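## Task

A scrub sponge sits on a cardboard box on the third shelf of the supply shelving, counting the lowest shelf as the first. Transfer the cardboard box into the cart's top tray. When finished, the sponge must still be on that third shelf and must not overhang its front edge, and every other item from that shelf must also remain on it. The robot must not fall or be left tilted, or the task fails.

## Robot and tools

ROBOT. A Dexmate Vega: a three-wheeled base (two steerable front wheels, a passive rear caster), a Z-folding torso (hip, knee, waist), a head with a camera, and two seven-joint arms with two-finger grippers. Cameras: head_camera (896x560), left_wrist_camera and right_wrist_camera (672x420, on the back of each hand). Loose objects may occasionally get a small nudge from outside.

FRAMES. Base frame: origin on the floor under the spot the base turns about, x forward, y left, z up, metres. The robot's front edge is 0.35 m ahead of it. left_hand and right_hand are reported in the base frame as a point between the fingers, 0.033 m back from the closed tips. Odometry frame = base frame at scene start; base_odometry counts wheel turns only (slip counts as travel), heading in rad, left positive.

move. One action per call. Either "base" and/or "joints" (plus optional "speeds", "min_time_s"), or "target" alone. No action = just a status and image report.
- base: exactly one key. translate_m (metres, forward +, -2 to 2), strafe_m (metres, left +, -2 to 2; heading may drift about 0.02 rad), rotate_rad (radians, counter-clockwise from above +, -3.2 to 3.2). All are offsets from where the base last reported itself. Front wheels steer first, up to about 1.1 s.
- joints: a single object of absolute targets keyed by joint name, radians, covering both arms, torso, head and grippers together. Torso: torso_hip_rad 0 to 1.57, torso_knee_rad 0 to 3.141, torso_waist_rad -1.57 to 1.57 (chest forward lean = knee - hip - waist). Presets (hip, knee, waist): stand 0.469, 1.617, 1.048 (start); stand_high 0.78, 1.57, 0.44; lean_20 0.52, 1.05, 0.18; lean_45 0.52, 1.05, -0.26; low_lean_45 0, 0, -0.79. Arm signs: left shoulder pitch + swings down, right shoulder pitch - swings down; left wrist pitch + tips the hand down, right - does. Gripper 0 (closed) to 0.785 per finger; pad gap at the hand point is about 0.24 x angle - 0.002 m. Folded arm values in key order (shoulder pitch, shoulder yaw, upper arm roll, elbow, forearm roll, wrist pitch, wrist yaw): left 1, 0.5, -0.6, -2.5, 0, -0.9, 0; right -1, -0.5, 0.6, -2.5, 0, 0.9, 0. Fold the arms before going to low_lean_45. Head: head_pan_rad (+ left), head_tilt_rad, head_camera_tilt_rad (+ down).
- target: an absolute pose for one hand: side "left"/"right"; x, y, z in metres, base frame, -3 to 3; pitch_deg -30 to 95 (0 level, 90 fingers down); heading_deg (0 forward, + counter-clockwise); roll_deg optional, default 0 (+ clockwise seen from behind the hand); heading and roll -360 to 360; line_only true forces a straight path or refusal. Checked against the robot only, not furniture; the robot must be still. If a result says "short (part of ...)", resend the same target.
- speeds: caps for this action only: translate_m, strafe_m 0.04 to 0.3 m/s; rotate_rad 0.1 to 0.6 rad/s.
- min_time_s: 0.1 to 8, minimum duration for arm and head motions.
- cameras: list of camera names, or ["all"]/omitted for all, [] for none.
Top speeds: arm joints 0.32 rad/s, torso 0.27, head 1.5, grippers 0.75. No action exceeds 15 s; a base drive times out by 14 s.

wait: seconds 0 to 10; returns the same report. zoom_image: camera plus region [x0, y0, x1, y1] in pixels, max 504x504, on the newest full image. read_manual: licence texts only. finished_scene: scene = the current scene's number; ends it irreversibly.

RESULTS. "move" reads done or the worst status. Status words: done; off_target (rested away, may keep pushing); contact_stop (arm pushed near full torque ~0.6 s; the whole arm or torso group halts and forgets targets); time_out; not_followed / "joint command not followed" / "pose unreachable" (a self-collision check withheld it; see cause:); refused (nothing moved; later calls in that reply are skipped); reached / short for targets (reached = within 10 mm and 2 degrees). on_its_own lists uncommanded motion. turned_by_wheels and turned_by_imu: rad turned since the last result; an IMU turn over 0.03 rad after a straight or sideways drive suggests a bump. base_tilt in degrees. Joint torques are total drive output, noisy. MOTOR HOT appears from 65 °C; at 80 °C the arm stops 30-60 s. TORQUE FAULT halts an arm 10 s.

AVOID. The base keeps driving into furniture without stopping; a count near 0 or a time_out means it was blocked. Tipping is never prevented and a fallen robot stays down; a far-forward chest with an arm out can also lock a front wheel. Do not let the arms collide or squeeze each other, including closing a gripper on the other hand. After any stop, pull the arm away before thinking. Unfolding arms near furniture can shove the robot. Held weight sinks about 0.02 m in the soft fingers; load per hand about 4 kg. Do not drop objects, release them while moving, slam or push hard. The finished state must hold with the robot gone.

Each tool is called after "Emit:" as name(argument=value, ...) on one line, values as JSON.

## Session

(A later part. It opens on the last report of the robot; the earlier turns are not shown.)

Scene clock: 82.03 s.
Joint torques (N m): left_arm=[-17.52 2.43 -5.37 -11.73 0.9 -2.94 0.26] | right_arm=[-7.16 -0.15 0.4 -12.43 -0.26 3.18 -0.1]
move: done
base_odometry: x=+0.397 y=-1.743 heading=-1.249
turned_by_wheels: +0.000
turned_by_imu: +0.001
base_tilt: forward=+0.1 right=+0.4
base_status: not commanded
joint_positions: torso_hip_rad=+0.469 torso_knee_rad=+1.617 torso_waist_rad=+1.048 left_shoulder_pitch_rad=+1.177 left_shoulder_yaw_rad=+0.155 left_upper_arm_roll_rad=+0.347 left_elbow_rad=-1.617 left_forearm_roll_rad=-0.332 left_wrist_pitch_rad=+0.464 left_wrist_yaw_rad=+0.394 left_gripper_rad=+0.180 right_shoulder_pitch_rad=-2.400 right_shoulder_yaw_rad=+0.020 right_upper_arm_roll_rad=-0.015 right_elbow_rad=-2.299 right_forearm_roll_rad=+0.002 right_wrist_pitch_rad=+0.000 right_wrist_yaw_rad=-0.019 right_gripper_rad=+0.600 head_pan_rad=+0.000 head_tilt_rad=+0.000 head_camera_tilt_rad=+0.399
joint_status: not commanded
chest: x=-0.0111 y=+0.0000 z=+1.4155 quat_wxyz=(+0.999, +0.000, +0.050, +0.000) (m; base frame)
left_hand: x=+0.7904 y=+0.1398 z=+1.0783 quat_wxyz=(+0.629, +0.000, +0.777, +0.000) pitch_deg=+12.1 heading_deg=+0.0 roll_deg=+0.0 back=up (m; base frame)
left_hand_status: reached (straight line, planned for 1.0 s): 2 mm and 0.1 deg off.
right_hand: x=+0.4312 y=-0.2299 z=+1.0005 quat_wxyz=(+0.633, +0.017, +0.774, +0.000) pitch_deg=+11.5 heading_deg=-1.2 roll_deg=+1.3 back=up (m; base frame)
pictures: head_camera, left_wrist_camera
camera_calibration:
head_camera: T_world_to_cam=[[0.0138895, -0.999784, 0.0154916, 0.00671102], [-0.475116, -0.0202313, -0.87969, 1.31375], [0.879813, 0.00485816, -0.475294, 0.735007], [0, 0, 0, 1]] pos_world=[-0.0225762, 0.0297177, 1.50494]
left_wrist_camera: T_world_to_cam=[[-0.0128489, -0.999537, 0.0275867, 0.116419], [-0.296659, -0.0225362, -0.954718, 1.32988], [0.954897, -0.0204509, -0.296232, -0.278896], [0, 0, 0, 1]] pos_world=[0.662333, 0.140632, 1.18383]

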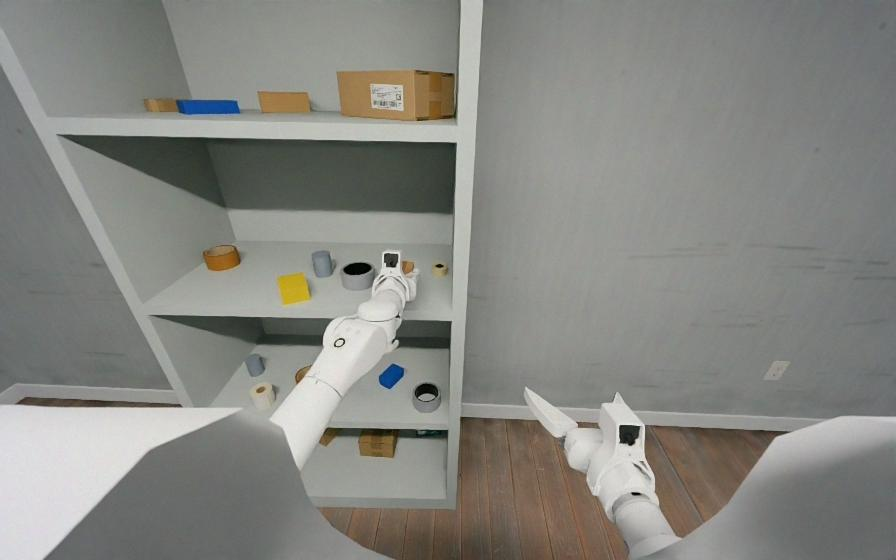

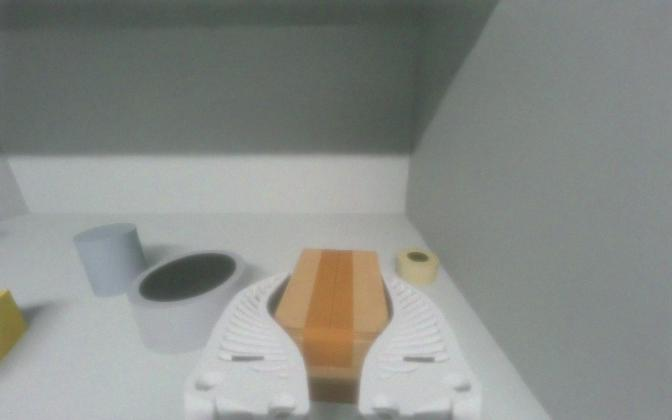

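Emit:
move(base={"translate_m": -0.3}, cameras=["head_camera"])

Emit:
move(base={"rotate_rad": -2.53}, cameras=["head_camera"])

Scene clock: 86.13 s.
Joint torques (N m): left_arm=[-18.09 0.59 -5 -11.84 0.85 -3.27 0.22] | right_arm=[-6.25 1.23 1.56 -13.26 -0.3 3.9 -0.21]
move: done
base_odometry: x=+0.301 y=-1.458 heading=-1.248
turned_by_wheels: +0.001
turned_by_imu: +0.007
base_tilt: forward=+0.2 right=+0.3
base_status: done
joint_positions: torso_hip_rad=+0.469 torso_knee_rad=+1.617 torso_waist_rad=+1.048 left_shoulder_pitch_rad=+1.178 left_shoulder_yaw_rad=+0.156 left_upper_arm_roll_rad=+0.347 left_elbow_rad=-1.623 left_forearm_roll_rad=-0.333 left_wrist_pitch_rad=+0.469 left_wrist_yaw_rad=+0.395 left_gripper_rad=+0.180 right_shoulder_pitch_rad=-2.400 right_shoulder_yaw_rad=+0.020 right_upper_arm_roll_rad=-0.015 right_elbow_rad=-2.299 right_forearm_roll_rad=+0.002 right_wrist_pitch_rad=+0.000 right_wrist_yaw_rad=-0.019 right_gripper_rad=+0.600 head_pan_rad=+0.000 head_tilt_rad=+0.000 head_camera_tilt_rad=+0.399
joint_status: not commanded
chest: x=-0.0110 y=+0.0000 z=+1.4155 quat_wxyz=(+0.999, +0.000, +0.050, +0.000) (m; base frame)
left_hand: x=+0.7900 y=+0.1398 z=+1.0793 quat_wxyz=(+0.629, +0.000, +0.777, +0.000) pitch_deg=+12.1 heading_deg=+0.0 roll_deg=+0.0 back=up (m; base frame)
right_hand: x=+0.4313 y=-0.2299 z=+1.0004 quat_wxyz=(+0.632, +0.017, +0.774, +0.000) pitch_deg=+11.5 heading_deg=-1.2 roll_deg=+1.3 back=up (m; base frame)
pictures: head_camera
camera_calibration:
head_camera: T_world_to_cam=[[0.0138909, -0.999784, 0.0154895, 0.00671283], [-0.475193, -0.0202306, -0.879649, 1.31374], [0.879772, 0.00485866, -0.475371, 0.735034], [0, 0, 0, 1]] pos_world=[-0.0224765, 0.0297177, 1.50494]

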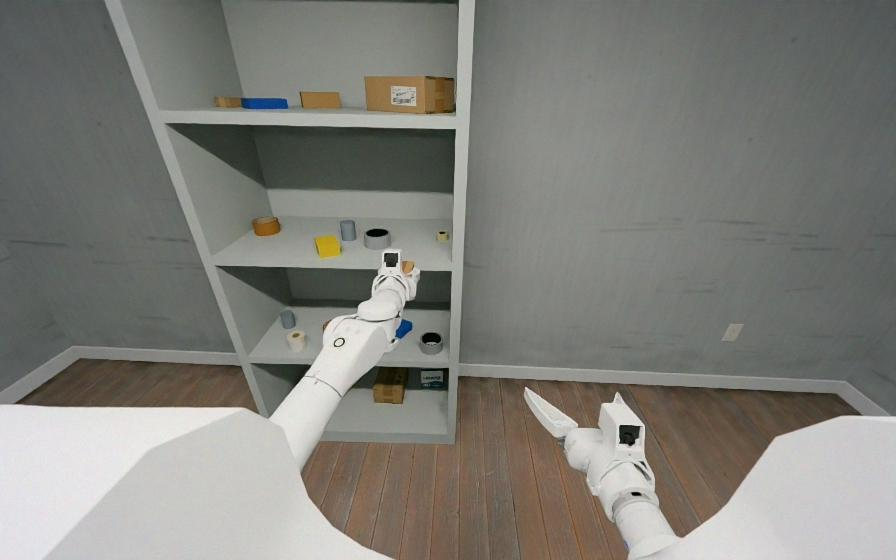

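Scene clock: 91.90 s.
Joint torques (N m): left_arm=[-19.09 1.09 -4.09 -11.82 0.91 -3.14 0.04] | right_arm=[-5.41 0.02 0.18 -13.51 -0.12 2.64 -0.04]
move: done
base_odometry: x=+0.301 y=-1.458 heading=+2.508
turned_by_wheels: -2.527
turned_by_imu: -2.455
base_tilt: forward=+0.1 right=+0.2
base_status: done
joint_positions: torso_hip_rad=+0.469 torso_knee_rad=+1.617 torso_waist_rad=+1.048 left_shoulder_pitch_rad=+1.178 left_shoulder_yaw_rad=+0.156 left_upper_arm_roll_rad=+0.347 left_elbow_rad=-1.623 left_forearm_roll_rad=-0.333 left_wrist_pitch_rad=+0.469 left_wrist_yaw_rad=+0.395 left_gripper_rad=+0.180 right_shoulder_pitch_rad=-2.400 right_shoulder_yaw_rad=+0.020 right_upper_arm_roll_rad=-0.015 right_elbow_rad=-2.299 right_forearm_roll_rad=+0.002 right_wrist_pitch_rad=+0.000 right_wrist_yaw_rad=-0.019 right_gripper_rad=+0.600 head_pan_rad=+0.000 head_tilt_rad=+0.000 head_camera_tilt_rad=+0.399
joint_status: not commanded
chest: x=-0.0110 y=+0.0000 z=+1.4155 quat_wxyz=(+0.999, +0.000, +0.050, +0.000) (m; base frame)
left_hand: x=+0.7900 y=+0.1399 z=+1.0793 quat_wxyz=(+0.629, +0.000, +0.777, +0.000) pitch_deg=+12.1 heading_deg=+0.0 roll_deg=+0.0 back=up (m; base frame)
right_hand: x=+0.4313 y=-0.2299 z=+1.0004 quat_wxyz=(+0.632, +0.017, +0.774, +0.000) pitch_deg=+11.5 heading_deg=-1.2 roll_deg=+1.3 back=up (m; base frame)
pictures: head_camera
camera_calibration:
head_camera: T_world_to_cam=[[0.0138909, -0.999784, 0.0154895, 0.00671283], [-0.475193, -0.0202306, -0.879649, 1.31374], [0.879772, 0.00485866, -0.475371, 0.735034], [0, 0, 0, 1]] pos_world=[-0.0224765, 0.0297177, 1.50494]

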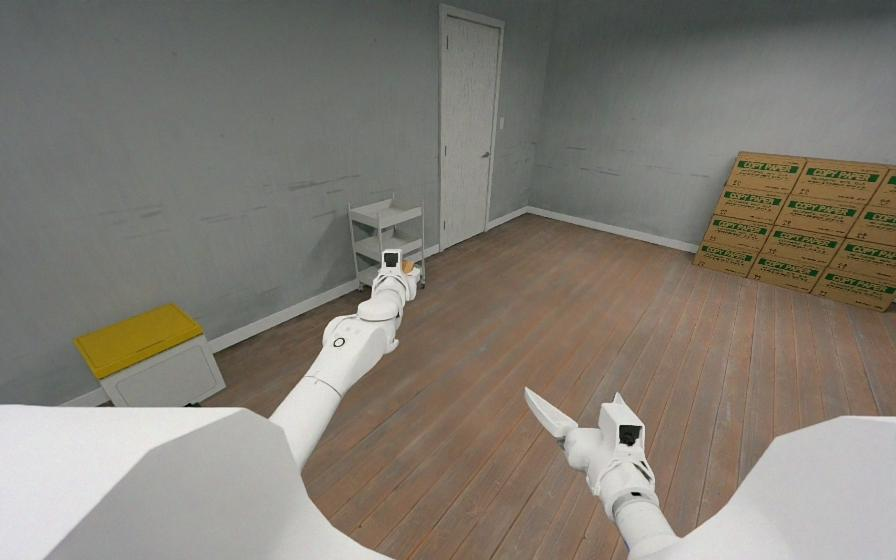

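Emit:
zoom_image(camera="head_camera", region=[320, 180, 450, 310])

Scaled by 3.877 from the camera's 896x560 image, which has a finer 960x600 frame.

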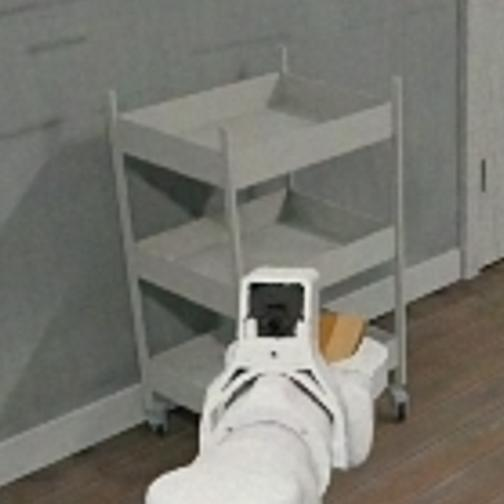

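Emit:
move(base={"rotate_rad": 0.15}, joints={"head_camera_tilt_rad": 0.6}, cameras=[])

Emit:
move(base={"translate_m": 1.72}, cameras=["head_camera","left_wrist_camera"])

Scene clock: 95.73 s.
Joint torques (N m): left_arm=[-19.06 0.1 -3.77 -11.92 1 -3.24 0.07] | right_arm=[-5.95 -0.2 1.27 -12.6 -0.06 3.63 -0.17]
move: done
base_odometry: x=+0.301 y=-1.458 heading=+2.657
turned_by_wheels: +0.150
turned_by_imu: +0.146
base_tilt: forward=+0.2 right=+0.3
base_status: done
joint_positions: torso_hip_rad=+0.469 torso_knee_rad=+1.617 torso_waist_rad=+1.048 left_shoulder_pitch_rad=+1.178 left_shoulder_yaw_rad=+0.156 left_upper_arm_roll_rad=+0.347 left_elbow_rad=-1.623 left_forearm_roll_rad=-0.333 left_wrist_pitch_rad=+0.469 left_wrist_yaw_rad=+0.395 left_gripper_rad=+0.180 right_shoulder_pitch_rad=-2.400 right_shoulder_yaw_rad=+0.020 right_upper_arm_roll_rad=-0.015 right_elbow_rad=-2.299 right_forearm_roll_rad=+0.002 right_wrist_pitch_rad=+0.000 right_wrist_yaw_rad=-0.019 right_gripper_rad=+0.600 head_pan_rad=+0.000 head_tilt_rad=+0.000 head_camera_tilt_rad=+0.599
joint_status: all done
chest: x=-0.0110 y=+0.0000 z=+1.4155 quat_wxyz=(+0.999, +0.000, +0.050, +0.000) (m; base frame)
left_hand: x=+0.7900 y=+0.1399 z=+1.0793 quat_wxyz=(+0.629, +0.000, +0.777, +0.000) pitch_deg=+12.1 heading_deg=+0.0 roll_deg=+0.0 back=up (m; base frame)
right_hand: x=+0.4313 y=-0.2299 z=+1.0004 quat_wxyz=(+0.632, +0.017, +0.774, +0.000) pitch_deg=+11.5 heading_deg=-1.2 roll_deg=+1.3 back=up (m; base frame)
pictures: none
No camera images: "cameras" was empty.

Scene clock: 103.90 s.
Joint torques (N m): left_arm=[-19.16 -0.16 -3.53 -11.01 0.93 -4.29 0.13] | right_arm=[-7.08 -0.36 0.38 -12.49 -0.13 2.99 -0.13]
move: done
base_odometry: x=-1.220 y=-0.653 heading=+2.657
turned_by_wheels: -0.001
turned_by_imu: -0.008
base_tilt: forward=+0.1 right=+0.3
base_status: done
joint_positions: torso_hip_rad=+0.469 torso_knee_rad=+1.617 torso_waist_rad=+1.048 left_shoulder_pitch_rad=+1.178 left_shoulder_yaw_rad=+0.156 left_upper_arm_roll_rad=+0.347 left_elbow_rad=-1.623 left_forearm_roll_rad=-0.333 left_wrist_pitch_rad=+0.469 left_wrist_yaw_rad=+0.395 left_gripper_rad=+0.180 right_shoulder_pitch_rad=-2.400 right_shoulder_yaw_rad=+0.020 right_upper_arm_roll_rad=-0.015 right_elbow_rad=-2.299 right_forearm_roll_rad=+0.002 right_wrist_pitch_rad=+0.000 right_wrist_yaw_rad=-0.019 right_gripper_rad=+0.600 head_pan_rad=+0.000 head_tilt_rad=+0.000 head_camera_tilt_rad=+0.599
joint_status: not commanded
chest: x=-0.0109 y=+0.0000 z=+1.4155 quat_wxyz=(+0.999, +0.000, +0.050, +0.000) (m; base frame)
left_hand: x=+0.7901 y=+0.1399 z=+1.0792 quat_wxyz=(+0.629, +0.000, +0.778, +0.000) pitch_deg=+12.1 heading_deg=+0.0 roll_deg=+0.0 back=up (m; base frame)
right_hand: x=+0.4314 y=-0.2299 z=+1.0003 quat_wxyz=(+0.632, +0.017, +0.774, +0.000) pitch_deg=+11.5 heading_deg=-1.2 roll_deg=+1.3 back=up (m; base frame)
pictures: head_camera, left_wrist_camera
camera_calibration:
head_camera: T_world_to_cam=[[0.0166174, -0.999784, 0.0124853, 0.0113814], [-0.640556, -0.0202331, -0.767645, 1.13481], [0.767732, 0.00475875, -0.640754, 0.971329], [0, 0, 0, 1]] pos_world=[-0.0189982, 0.0297174, 1.49337]
left_wrist_camera: T_world_to_cam=[[-0.0127769, -0.999541, 0.0274644, 0.116488], [-0.296958, -0.0224343, -0.954627, 1.33072], [0.954805, -0.0203529, -0.296535, -0.277937], [0, 0, 0, 1]] pos_world=[0.662033, 0.140632, 1.18473]

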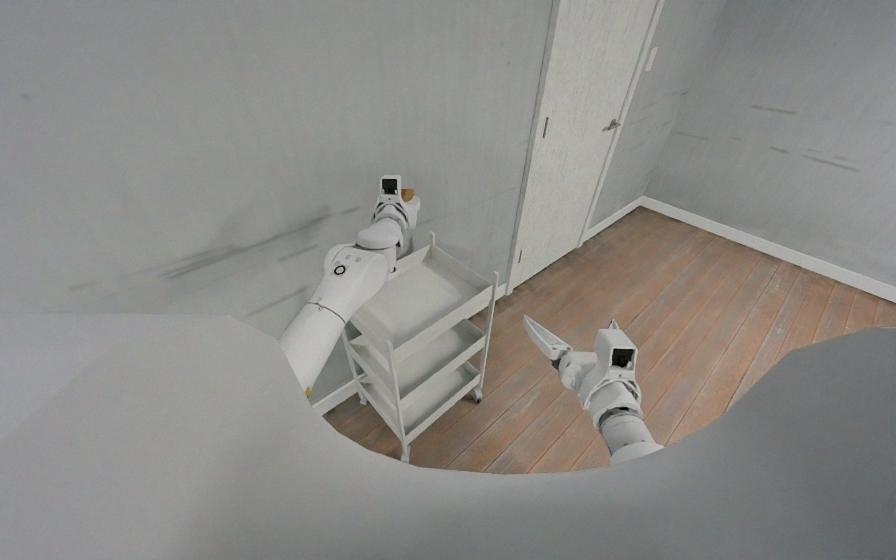

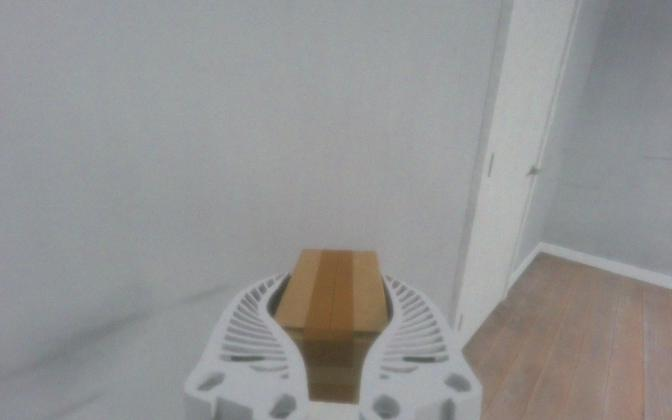

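Emit:
move(target={"side":"left","x":0.79,"y":0.12,"z":0.80,"pitch_deg":30,"heading_deg":-3}, cameras=["head_camera","left_wrist_camera"])

Emit:
zoom_image(camera="head_camera", region=[300, 180, 550, 360])

Scene clock: 104.93 s.
Joint torques (N m): left_arm=[-19.2 0.9 -3.92 -12.19 0.99 -3.67 0.08] | right_arm=[-6.17 0.37 -0.92 -13.47 -0.08 3.4 -0.1]
move: refused
base_odometry: x=-1.220 y=-0.653 heading=+2.657
turned_by_wheels: +0.000
turned_by_imu: +0.000
base_tilt: forward=+0.2 right=+0.3
base_status: not commanded
joint_positions: torso_hip_rad=+0.469 torso_knee_rad=+1.617 torso_waist_rad=+1.048 left_shoulder_pitch_rad=+1.178 left_shoulder_yaw_rad=+0.156 left_upper_arm_roll_rad=+0.347 left_elbow_rad=-1.623 left_forearm_roll_rad=-0.333 left_wrist_pitch_rad=+0.469 left_wrist_yaw_rad=+0.395 left_gripper_rad=+0.180 right_shoulder_pitch_rad=-2.400 right_shoulder_yaw_rad=+0.020 right_upper_arm_roll_rad=-0.015 right_elbow_rad=-2.299 right_forearm_roll_rad=+0.002 right_wrist_pitch_rad=+0.000 right_wrist_yaw_rad=-0.019 right_gripper_rad=+0.600 head_pan_rad=+0.000 head_tilt_rad=+0.000 head_camera_tilt_rad=+0.599
joint_status: not commanded
chest: x=-0.0109 y=+0.0000 z=+1.4155 quat_wxyz=(+0.999, +0.000, +0.050, +0.000) (m; base frame)
left_hand: x=+0.7901 y=+0.1399 z=+1.0792 quat_wxyz=(+0.629, +0.000, +0.778, +0.000) pitch_deg=+12.1 heading_deg=+0.0 roll_deg=+0.0 back=up (m; base frame)
left_hand_status: refused: no posture of the arm gets there (out of reach): the closest leaves the hand 1.6 cm and 1 deg from the pose. Nothing moved.
right_hand: x=+0.4314 y=-0.2299 z=+1.0003 quat_wxyz=(+0.632, +0.017, +0.774, +0.000) pitch_deg=+11.5 heading_deg=-1.2 roll_deg=+1.3 back=up (m; base frame)
pictures: head_camera, left_wrist_camera
camera_calibration:
head_camera: T_world_to_cam=[[0.0166174, -0.999784, 0.0124853, 0.0113814], [-0.640556, -0.0202331, -0.767645, 1.13481], [0.767732, 0.00475875, -0.640754, 0.971329], [0, 0, 0, 1]] pos_world=[-0.0189982, 0.0297174, 1.49337]
left_wrist_camera: T_world_to_cam=[[-0.0127769, -0.999541, 0.0274644, 0.116488], [-0.296958, -0.0224343, -0.954627, 1.33072], [0.954805, -0.0203529, -0.296535, -0.277937], [0, 0, 0, 1]] pos_world=[0.662033, 0.140632, 1.18473]

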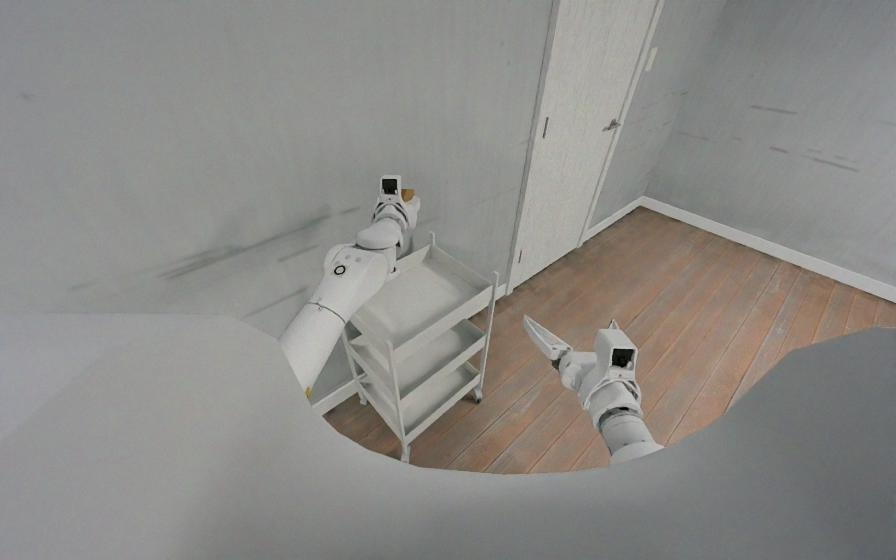

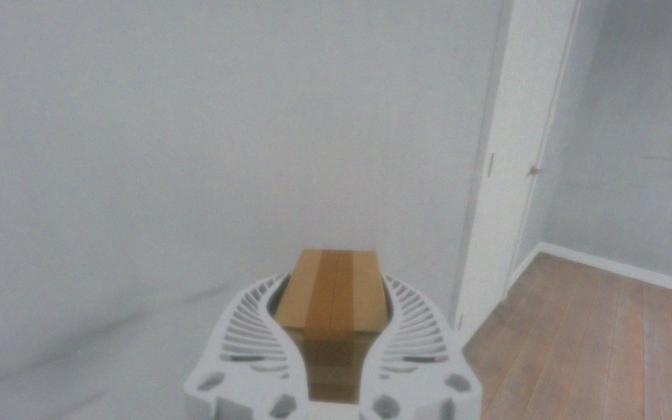

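Scaled by 2.016 from the camera's 896x560 image, which has a finer 960x600 frame.

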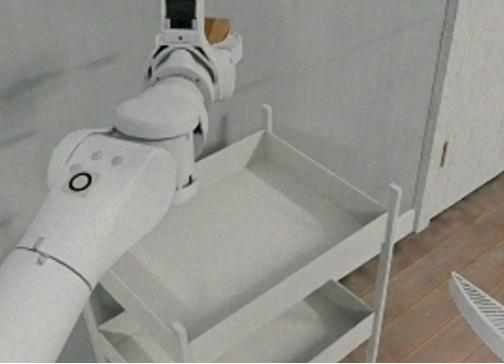

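Emit:
move(base={"translate_m": 0.1}, joints={"torso_waist_rad": 0.75, "head_camera_tilt_rad": 0.4}, cameras=["head_camera"])

Emit:
move(target={"side":"left","x":0.69,"y":0.12,"z":0.80,"pitch_deg":32,"heading_deg":-3}, cameras=["head_camera","left_wrist_camera"])

Emit:
zoom_image(camera="head_camera", region=[300, 180, 550, 400])

Scene clock: 108.00 s.
Joint torques (N m): left_arm=[-13.78 -0.1 -2.74 -12.04 0.89 -3.45 -0.06] | right_arm=[-9.9 1.56 1.07 -10.65 -0.14 2.36 0.18]
move: done
base_odometry: x=-1.308 y=-0.607 heading=+2.656
turned_by_wheels: -0.001
turned_by_imu: +0.000
base_tilt: forward=+0.2 right=+0.3
base_status: done
joint_positions: torso_hip_rad=+0.469 torso_knee_rad=+1.617 torso_waist_rad=+0.750 left_shoulder_pitch_rad=+1.178 left_shoulder_yaw_rad=+0.156 left_upper_arm_roll_rad=+0.347 left_elbow_rad=-1.623 left_forearm_roll_rad=-0.333 left_wrist_pitch_rad=+0.469 left_wrist_yaw_rad=+0.395 left_gripper_rad=+0.180 right_shoulder_pitch_rad=-2.400 right_shoulder_yaw_rad=+0.020 right_upper_arm_roll_rad=-0.015 right_elbow_rad=-2.299 right_forearm_roll_rad=+0.002 right_wrist_pitch_rad=+0.000 right_wrist_yaw_rad=-0.019 right_gripper_rad=+0.600 head_pan_rad=+0.000 head_tilt_rad=+0.000 head_camera_tilt_rad=+0.401
joint_status: all done
chest: x=+0.1216 y=+0.0000 z=+1.3998 quat_wxyz=(+0.980, +0.000, +0.198, +0.000) (m; base frame)
left_hand: x=+0.7885 y=+0.1399 z=+0.8433 quat_wxyz=(+0.506, +0.000, +0.862, +0.000) pitch_deg=+29.1 heading_deg=+0.0 roll_deg=+0.0 back=up (m; base frame)
right_hand: x=+0.4224 y=-0.2299 z=+0.8731 quat_wxyz=(+0.510, +0.017, +0.860, -0.002) pitch_deg=+28.6 heading_deg=-1.4 roll_deg=+0.9 back=up (m; base frame)
pictures: head_camera
camera_calibration:
head_camera: T_world_to_cam=[[0.0177006, -0.999786, 0.0107054, 0.0113523], [-0.713548, -0.0201317, -0.700317, 1.14076], [0.700383, 0.00475718, -0.713752, 0.966486], [0, 0, 0, 1]] pos_world=[0.136878, 0.0297177, 1.48861]

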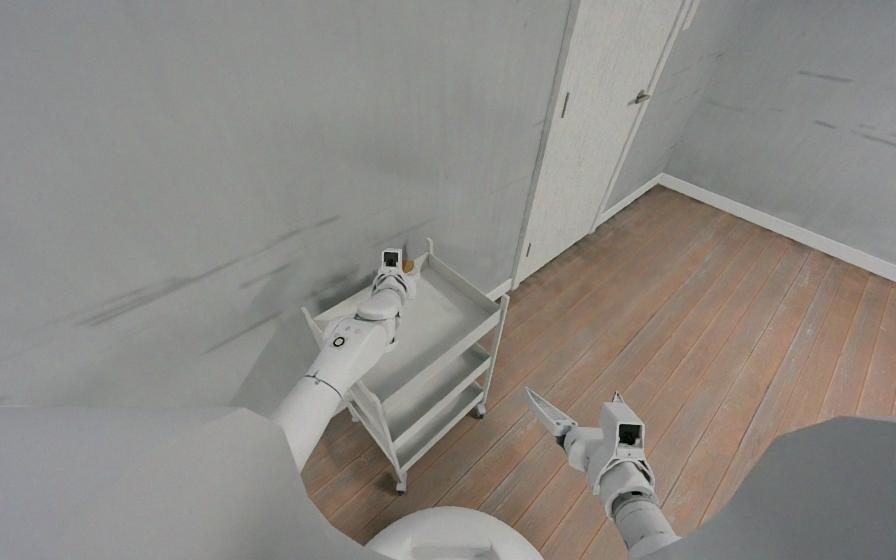

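Scene clock: 110.50 s.
Joint torques (N m): left_arm=[-5.43 1.62 0.97 -12.21 1.05 -4.2 0.34] | right_arm=[-10.43 -1.02 0.11 -12.08 -0.37 3.12 0.02]
move: done
base_odometry: x=-1.308 y=-0.607 heading=+2.656
turned_by_wheels: +0.000
turned_by_imu: +0.001
base_tilt: forward=+0.2 right=+0.3
base_status: not commanded
joint_positions: torso_hip_rad=+0.469 torso_knee_rad=+1.617 torso_waist_rad=+0.750 left_shoulder_pitch_rad=+1.405 left_shoulder_yaw_rad=+0.214 left_upper_arm_roll_rad=+0.383 left_elbow_rad=-1.778 left_forearm_roll_rad=-0.315 left_wrist_pitch_rad=+0.431 left_wrist_yaw_rad=+0.400 left_gripper_rad=+0.180 right_shoulder_pitch_rad=-2.400 right_shoulder_yaw_rad=+0.020 right_upper_arm_roll_rad=-0.015 right_elbow_rad=-2.299 right_forearm_roll_rad=+0.002 right_wrist_pitch_rad=+0.000 right_wrist_yaw_rad=-0.019 right_gripper_rad=+0.600 head_pan_rad=+0.000 head_tilt_rad=+0.000 head_camera_tilt_rad=+0.401
joint_status: not commanded
chest: x=+0.1216 y=+0.0000 z=+1.3998 quat_wxyz=(+0.980, +0.000, +0.198, +0.000) (m; base frame)
left_hand: x=+0.6922 y=+0.1206 z=+0.8005 quat_wxyz=(+0.485, +0.022, +0.874, -0.012) pitch_deg=+32.0 heading_deg=-2.9 roll_deg=+0.0 back=up (m; base frame)
left_hand_status: reached (straight line, planned for 1.1 s): 2 mm and 0.1 deg off.
right_hand: x=+0.4224 y=-0.2299 z=+0.8731 quat_wxyz=(+0.510, +0.017, +0.860, -0.002) pitch_deg=+28.6 heading_deg=-1.4 roll_deg=+0.9 back=up (m; base frame)
pictures: head_camera, left_wrist_camera
camera_calibration:
head_camera: T_world_to_cam=[[0.0177006, -0.999786, 0.0107054, 0.0113523], [-0.713548, -0.0201317, -0.700317, 1.14076], [0.700383, 0.00475718, -0.713752, 0.966486], [0, 0, 0, 1]] pos_world=[0.136878, 0.0297177, 1.48861]
left_wrist_camera: T_world_to_cam=[[-0.0534419, -0.998122, 0.0299416, 0.129578], [-0.604644, 0.00848223, -0.796451, 1.11778], [0.794701, -0.0606678, -0.603962, 0.0942503], [0, 0, 0, 1]] pos_world=[0.607883, 0.125571, 0.943301]

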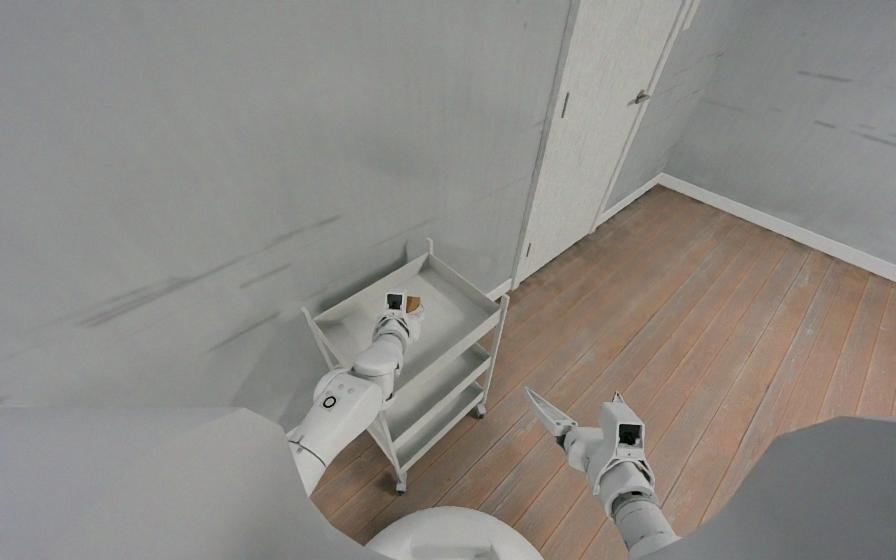

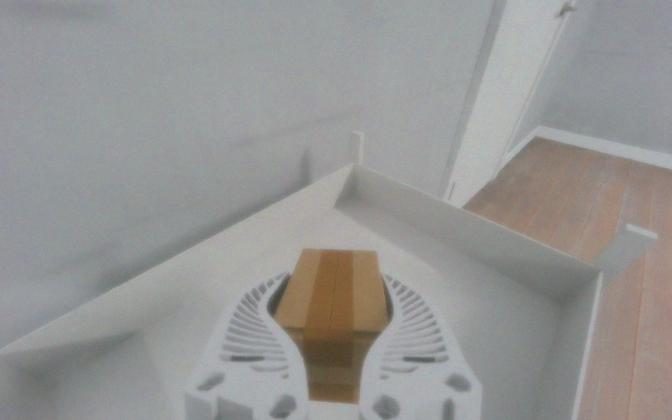

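Scaled by 2.016 from the camera's 896x560 image, which has a finer 960x600 frame.

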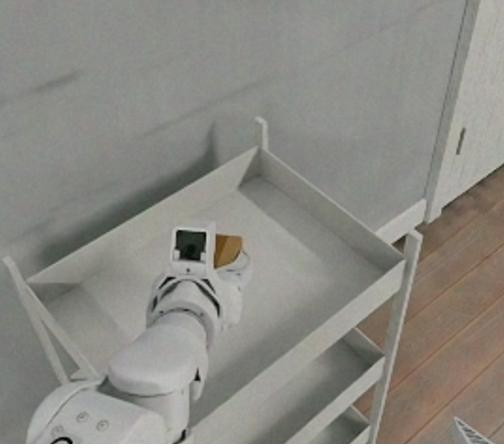

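Emit:
move(target={"side":"left","x":0.70,"y":0.12,"z":0.712,"pitch_deg":30,"heading_deg":-3,"line_only":true}, cameras=["left_wrist_camera","head_camera"])

Emit:
move(target={"side":"left","x":0.70,"y":0.12,"z":0.698,"pitch_deg":29,"heading_deg":-3,"line_only":true}, cameras=["left_wrist_camera","head_camera"])

Emit:
zoom_image(camera="head_camera", region=[300, 180, 550, 400])

Scene clock: 114.43 s.
Joint torques (N m): left_arm=[-13.33 -6.33 1.99 -7.28 0.82 -2.77 0.01] | right_arm=[-10.53 -0.07 0.34 -12.52 -0.24 3.21 0.02]
move: done
base_odometry: x=-1.308 y=-0.607 heading=+2.656
turned_by_wheels: +0.000
turned_by_imu: +0.001
base_tilt: forward=+0.2 right=+0.3
base_status: not commanded
joint_positions: torso_hip_rad=+0.469 torso_knee_rad=+1.617 torso_waist_rad=+0.750 left_shoulder_pitch_rad=+1.280 left_shoulder_yaw_rad=+0.136 left_upper_arm_roll_rad=+0.431 left_elbow_rad=-1.242 left_forearm_roll_rad=-0.261 left_wrist_pitch_rad=+0.015 left_wrist_yaw_rad=+0.311 left_gripper_rad=+0.180 right_shoulder_pitch_rad=-2.400 right_shoulder_yaw_rad=+0.020 right_upper_arm_roll_rad=-0.015 right_elbow_rad=-2.299 right_forearm_roll_rad=+0.002 right_wrist_pitch_rad=+0.000 right_wrist_yaw_rad=-0.019 right_gripper_rad=+0.600 head_pan_rad=+0.000 head_tilt_rad=+0.000 head_camera_tilt_rad=+0.401
joint_status: not commanded
chest: x=+0.1216 y=+0.0000 z=+1.3998 quat_wxyz=(+0.980, +0.000, +0.198, +0.000) (m; base frame)
left_hand: x=+0.6997 y=+0.1202 z=+0.7124 quat_wxyz=(+0.499, +0.023, +0.866, -0.013) pitch_deg=+30.1 heading_deg=-3.0 roll_deg=+0.0 back=up (m; base frame)
left_hand_status: reached (straight line, planned for 2.0 s): 1 mm and 0.1 deg off.
right_hand: x=+0.4224 y=-0.2299 z=+0.8732 quat_wxyz=(+0.510, +0.017, +0.860, -0.002) pitch_deg=+28.6 heading_deg=-1.4 roll_deg=+0.9 back=up (m; base frame)
pictures: head_camera, left_wrist_camera
camera_calibration:
head_camera: T_world_to_cam=[[0.0177006, -0.999786, 0.0107054, 0.0113523], [-0.713548, -0.0201317, -0.700317, 1.14076], [0.700383, 0.00475718, -0.713752, 0.966486], [0, 0, 0, 1]] pos_world=[0.136878, 0.0297177, 1.48861]
left_wrist_camera: T_world_to_cam=[[-0.0553494, -0.998014, 0.0300689, 0.133498], [-0.577705, 0.0074478, -0.816212, 1.04761], [0.814367, -0.0625477, -0.57697, 0.00222014], [0, 0, 0, 1]] pos_world=[0.610792, 0.12557, 0.852341]

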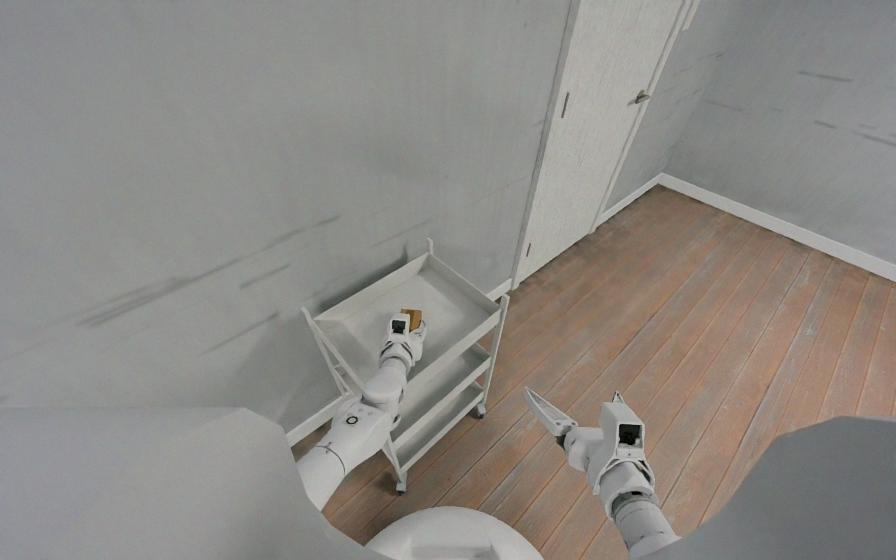

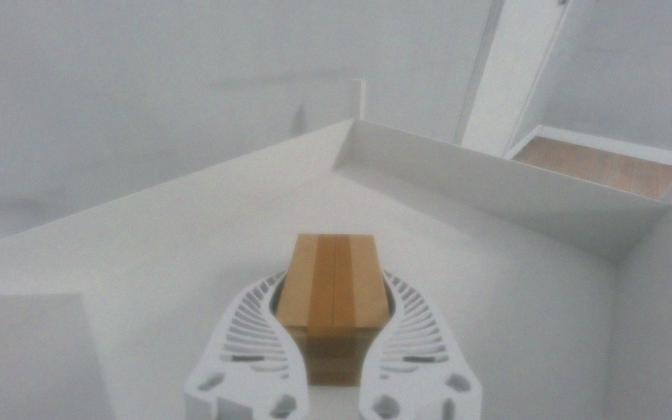

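Scene clock: 116.53 s.
Joint torques (N m): left_arm=[-12.12 -6.91 2.5 -5.83 0.64 -1.93 -0.21] | right_arm=[-10.89 -0.86 0.43 -12.46 -0.04 3.27 -0.04]
move: done
base_odometry: x=-1.308 y=-0.607 heading=+2.656
turned_by_wheels: +0.000
turned_by_imu: +0.001
base_tilt: forward=+0.2 right=+0.2
base_status: not commanded
joint_positions: torso_hip_rad=+0.469 torso_knee_rad=+1.617 torso_waist_rad=+0.750 left_shoulder_pitch_rad=+1.243 left_shoulder_yaw_rad=+0.110 left_upper_arm_roll_rad=+0.440 left_elbow_rad=-1.100 left_forearm_roll_rad=-0.251 left_wrist_pitch_rad=-0.098 left_wrist_yaw_rad=+0.292 left_gripper_rad=+0.180 right_shoulder_pitch_rad=-2.400 right_shoulder_yaw_rad=+0.020 right_upper_arm_roll_rad=-0.015 right_elbow_rad=-2.299 right_forearm_roll_rad=+0.002 right_wrist_pitch_rad=+0.000 right_wrist_yaw_rad=-0.019 right_gripper_rad=+0.600 head_pan_rad=+0.000 head_tilt_rad=+0.000 head_camera_tilt_rad=+0.401
joint_status: not commanded
chest: x=+0.1215 y=+0.0000 z=+1.3998 quat_wxyz=(+0.980, +0.000, +0.198, +0.000) (m; base frame)
left_hand: x=+0.6999 y=+0.1202 z=+0.6984 quat_wxyz=(+0.507, +0.022, +0.862, -0.013) pitch_deg=+29.1 heading_deg=-3.0 roll_deg=+0.0 back=up (m; base frame)
left_hand_status: reached (straight line, planned for 0.8 s): 0 mm and 0.1 deg off.
right_hand: x=+0.4224 y=-0.2299 z=+0.8732 quat_wxyz=(+0.510, +0.017, +0.860, -0.002) pitch_deg=+28.6 heading_deg=-1.4 roll_deg=+0.9 back=up (m; base frame)
pictures: head_camera, left_wrist_camera
camera_calibration:
head_camera: T_world_to_cam=[[0.0177006, -0.999786, 0.0107054, 0.0113541], [-0.713548, -0.0201317, -0.700317, 1.14069], [0.700383, 0.00475718, -0.713752, 0.966556], [0, 0, 0, 1]] pos_world=[0.136778, 0.0297177, 1.48861]
left_wrist_camera: T_world_to_cam=[[-0.0559502, -0.997982, 0.0300093, 0.134445], [-0.563307, 0.00673639, -0.82622, 1.03322], [0.824351, -0.0631316, -0.562547, -0.0228736], [0, 0, 0, 1]] pos_world=[0.608396, 0.125769, 0.836763]

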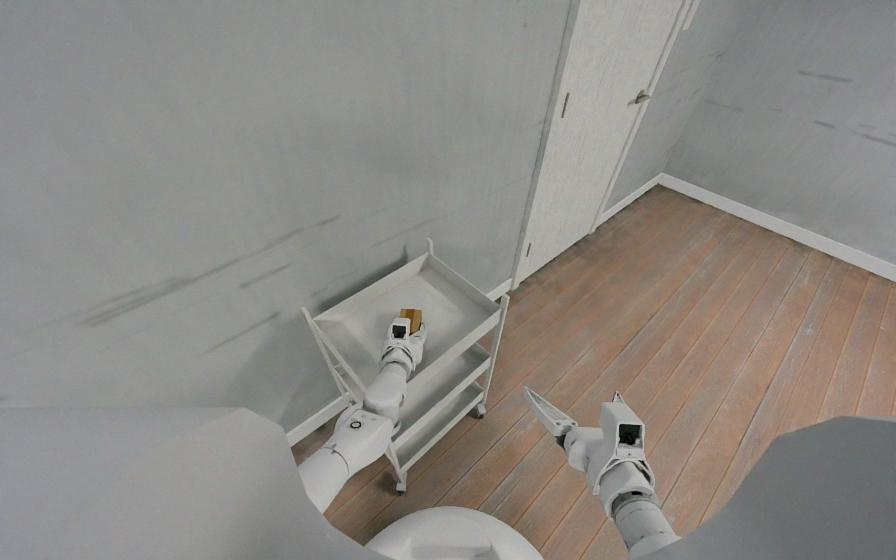

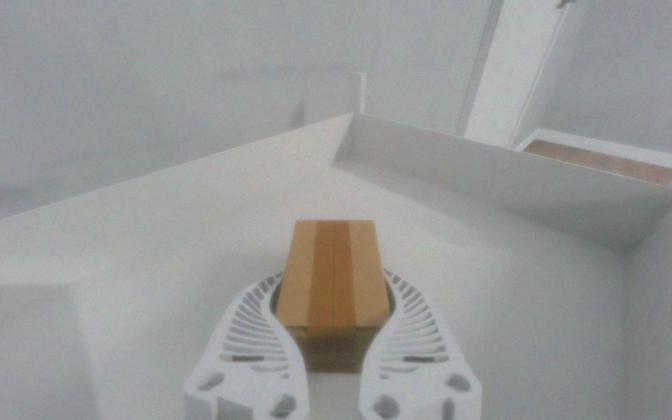

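Scaled by 2.016 from the camera's 896x560 image, which has a finer 960x600 frame.

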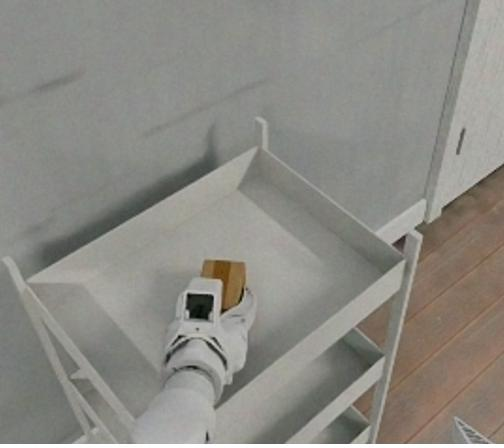

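Emit:
move(target={"side":"left","x":0.70,"y":0.12,"z":0.687,"pitch_deg":29,"heading_deg":-3,"line_only":true}, cameras=["left_wrist_camera"])

Emit:
move(joints={"left_gripper_rad": 0.36}, cameras=["left_wrist_camera"])

Emit:
move(target={"side":"left","x":0.60,"y":0.125,"z":0.78,"pitch_deg":32,"heading_deg":-3,"line_only":true}, cameras=["left_wrist_camera","head_camera"])

Scene clock: 120.13 s.
Joint torques (N m): left_arm=[-2.78 -2.67 2.98 3.78 -1.62 5.68 -0.53] | right_arm=[-10.29 -0.41 1.23 -12.91 -0.08 3.24 0.02]
move: done
base_odometry: x=-1.308 y=-0.607 heading=+2.656
turned_by_wheels: +0.000
turned_by_imu: +0.001
base_tilt: forward=+0.1 right=+0.3
base_status: not commanded
joint_positions: torso_hip_rad=+0.469 torso_knee_rad=+1.617 torso_waist_rad=+0.750 left_shoulder_pitch_rad=+1.211 left_shoulder_yaw_rad=+0.090 left_upper_arm_roll_rad=+0.443 left_elbow_rad=-1.001 left_forearm_roll_rad=-0.248 left_wrist_pitch_rad=-0.161 left_wrist_yaw_rad=+0.280 left_gripper_rad=+0.180 right_shoulder_pitch_rad=-2.400 right_shoulder_yaw_rad=+0.020 right_upper_arm_roll_rad=-0.015 right_elbow_rad=-2.299 right_forearm_roll_rad=+0.002 right_wrist_pitch_rad=+0.000 right_wrist_yaw_rad=-0.019 right_gripper_rad=+0.600 head_pan_rad=+0.000 head_tilt_rad=+0.000 head_camera_tilt_rad=+0.401
joint_status: not commanded
chest: x=+0.1208 y=+0.0000 z=+1.4000 quat_wxyz=(+0.980, +0.000, +0.197, +0.000) (m; base frame)
left_hand: x=+0.7007 y=+0.1200 z=+0.6895 quat_wxyz=(+0.509, +0.022, +0.860, -0.013) pitch_deg=+28.8 heading_deg=-3.0 roll_deg=+0.0 back=up (m; base frame)
left_hand_status: reached (straight line, planned for 0.7 s): 3 mm and 0.2 deg off.
right_hand: x=+0.4221 y=-0.2299 z=+0.8736 quat_wxyz=(+0.511, +0.017, +0.859, -0.002) pitch_deg=+28.6 heading_deg=-1.4 roll_deg=+0.9 back=up (m; base frame)
pictures: left_wrist_camera
camera_calibration:
left_wrist_camera: T_world_to_cam=[[-0.0560418, -0.997968, 0.0303343, 0.134323], [-0.559467, 0.00622423, -0.828829, 1.02546], [0.826956, -0.0634201, -0.558679, -0.0330866], [0, 0, 0, 1]] pos_world=[0.608598, 0.125569, 0.827368]

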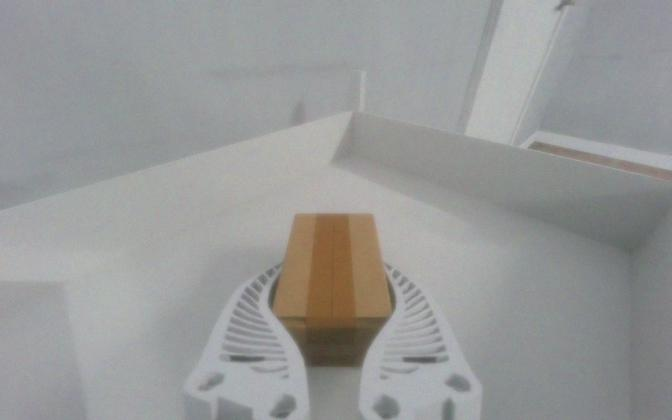

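Scene clock: 120.80 s.
Joint torques (N m): left_arm=[-11.05 -6.22 3.18 -4.01 0.2 -1.73 -0.36] | right_arm=[-9.51 0.65 0.38 -11.19 -0.19 3.06 0.2]
move: done
base_odometry: x=-1.308 y=-0.607 heading=+2.656
turned_by_wheels: +0.000
turned_by_imu: +0.000
base_tilt: forward=+0.2 right=+0.3
base_status: not commanded
joint_positions: torso_hip_rad=+0.469 torso_knee_rad=+1.617 torso_waist_rad=+0.750 left_shoulder_pitch_rad=+1.210 left_shoulder_yaw_rad=+0.089 left_upper_arm_roll_rad=+0.444 left_elbow_rad=-0.996 left_forearm_roll_rad=-0.248 left_wrist_pitch_rad=-0.162 left_wrist_yaw_rad=+0.279 left_gripper_rad=+0.360 right_shoulder_pitch_rad=-2.400 right_shoulder_yaw_rad=+0.020 right_upper_arm_roll_rad=-0.015 right_elbow_rad=-2.299 right_forearm_roll_rad=+0.002 right_wrist_pitch_rad=+0.000 right_wrist_yaw_rad=-0.019 right_gripper_rad=+0.600 head_pan_rad=+0.000 head_tilt_rad=+0.000 head_camera_tilt_rad=+0.401
joint_status: all done
chest: x=+0.1212 y=+0.0000 z=+1.3999 quat_wxyz=(+0.980, +0.000, +0.198, +0.000) (m; base frame)
left_hand: x=+0.6999 y=+0.1203 z=+0.6874 quat_wxyz=(+0.507, +0.022, +0.861, -0.013) pitch_deg=+29.0 heading_deg=-3.0 roll_deg=+0.0 back=up (m; base frame)
right_hand: x=+0.4223 y=-0.2299 z=+0.8734 quat_wxyz=(+0.511, +0.017, +0.860, -0.002) pitch_deg=+28.6 heading_deg=-1.4 roll_deg=+0.9 back=up (m; base frame)
pictures: left_wrist_camera
camera_calibration:
left_wrist_camera: T_world_to_cam=[[-0.0559637, -0.997988, 0.0298021, 0.134952], [-0.562292, 0.0068381, -0.82691, 1.02393], [0.825043, -0.0630345, -0.561544, -0.0302967], [0, 0, 0, 1]] pos_world=[0.608297, 0.125769, 0.825664]

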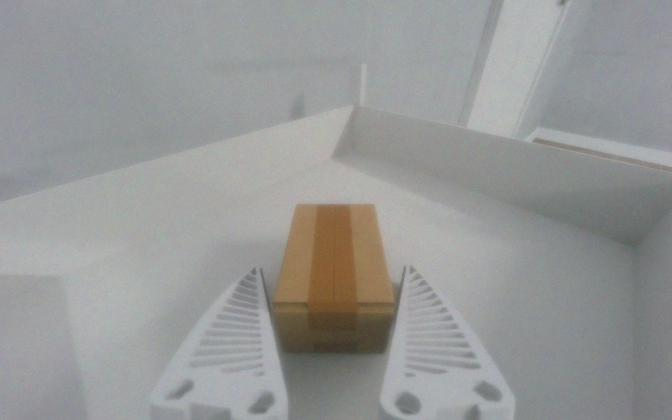

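Scene clock: 125.47 s.
Joint torques (N m): left_arm=[-0.12 2.79 -2.41 -10.78 0.6 -2.58 0.33] | right_arm=[-11.36 0.05 1.03 -12.33 -0.27 3.4 -0.25]
move: done
base_odometry: x=-1.308 y=-0.607 heading=+2.656
turned_by_wheels: +0.000
turned_by_imu: +0.001
base_tilt: forward=+0.2 right=+0.3
base_status: not commanded
joint_positions: torso_hip_rad=+0.469 torso_knee_rad=+1.617 torso_waist_rad=+0.750 left_shoulder_pitch_rad=+1.640 left_shoulder_yaw_rad=+0.276 left_upper_arm_roll_rad=+0.400 left_elbow_rad=-1.876 left_forearm_roll_rad=-0.275 left_wrist_pitch_rad=+0.283 left_wrist_yaw_rad=+0.422 left_gripper_rad=+0.360 right_shoulder_pitch_rad=-2.400 right_shoulder_yaw_rad=+0.020 right_upper_arm_roll_rad=-0.015 right_elbow_rad=-2.299 right_forearm_roll_rad=+0.002 right_wrist_pitch_rad=+0.000 right_wrist_yaw_rad=-0.019 right_gripper_rad=+0.600 head_pan_rad=+0.000 head_tilt_rad=+0.000 head_camera_tilt_rad=+0.401
joint_status: not commanded
chest: x=+0.1213 y=+0.0000 z=+1.3999 quat_wxyz=(+0.980, +0.000, +0.198, +0.000) (m; base frame)
left_hand: x=+0.6006 y=+0.1249 z=+0.7788 quat_wxyz=(+0.484, +0.023, +0.874, -0.013) pitch_deg=+32.0 heading_deg=-3.0 roll_deg=+0.0 back=up (m; base frame)
left_hand_status: reached (straight line, planned for 3.1 s): 1 mm and 0.0 deg off.
right_hand: x=+0.4223 y=-0.2299 z=+0.8733 quat_wxyz=(+0.511, +0.017, +0.860, -0.002) pitch_deg=+28.6 heading_deg=-1.4 roll_deg=+0.9 back=up (m; base frame)
pictures: head_camera, left_wrist_camera
camera_calibration:
head_camera: T_world_to_cam=[[0.0176976, -0.999786, 0.0107105, 0.0113493], [-0.71335, -0.0201318, -0.700519, 1.14089], [0.700584, 0.00475712, -0.713554, 0.966445], [0, 0, 0, 1]] pos_world=[0.13658, 0.0297177, 1.48871]
left_wrist_camera: T_world_to_cam=[[-0.0548067, -0.998037, 0.0303193, 0.130176], [-0.605229, 0.00905423, -0.796, 1.04509], [0.794162, -0.0619762, -0.604537, 0.155092], [0, 0, 0, 1]] pos_world=[0.516482, 0.13007, 0.9217]

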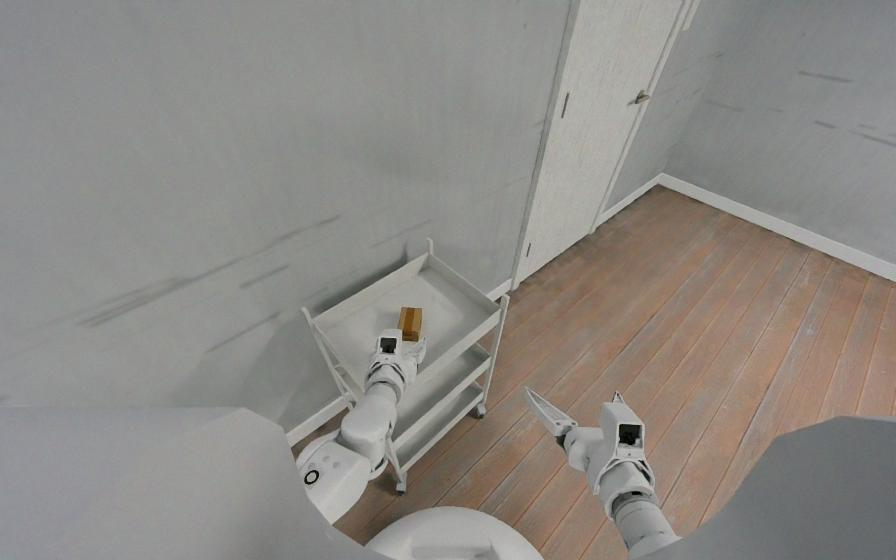

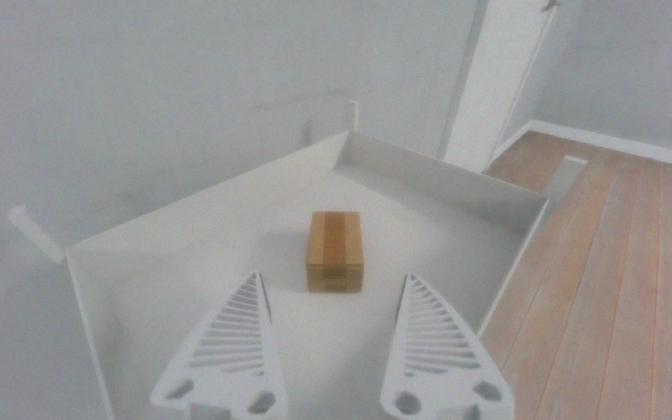

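Emit:
finished_scene(scene=1)

The scene is finished: the task was done.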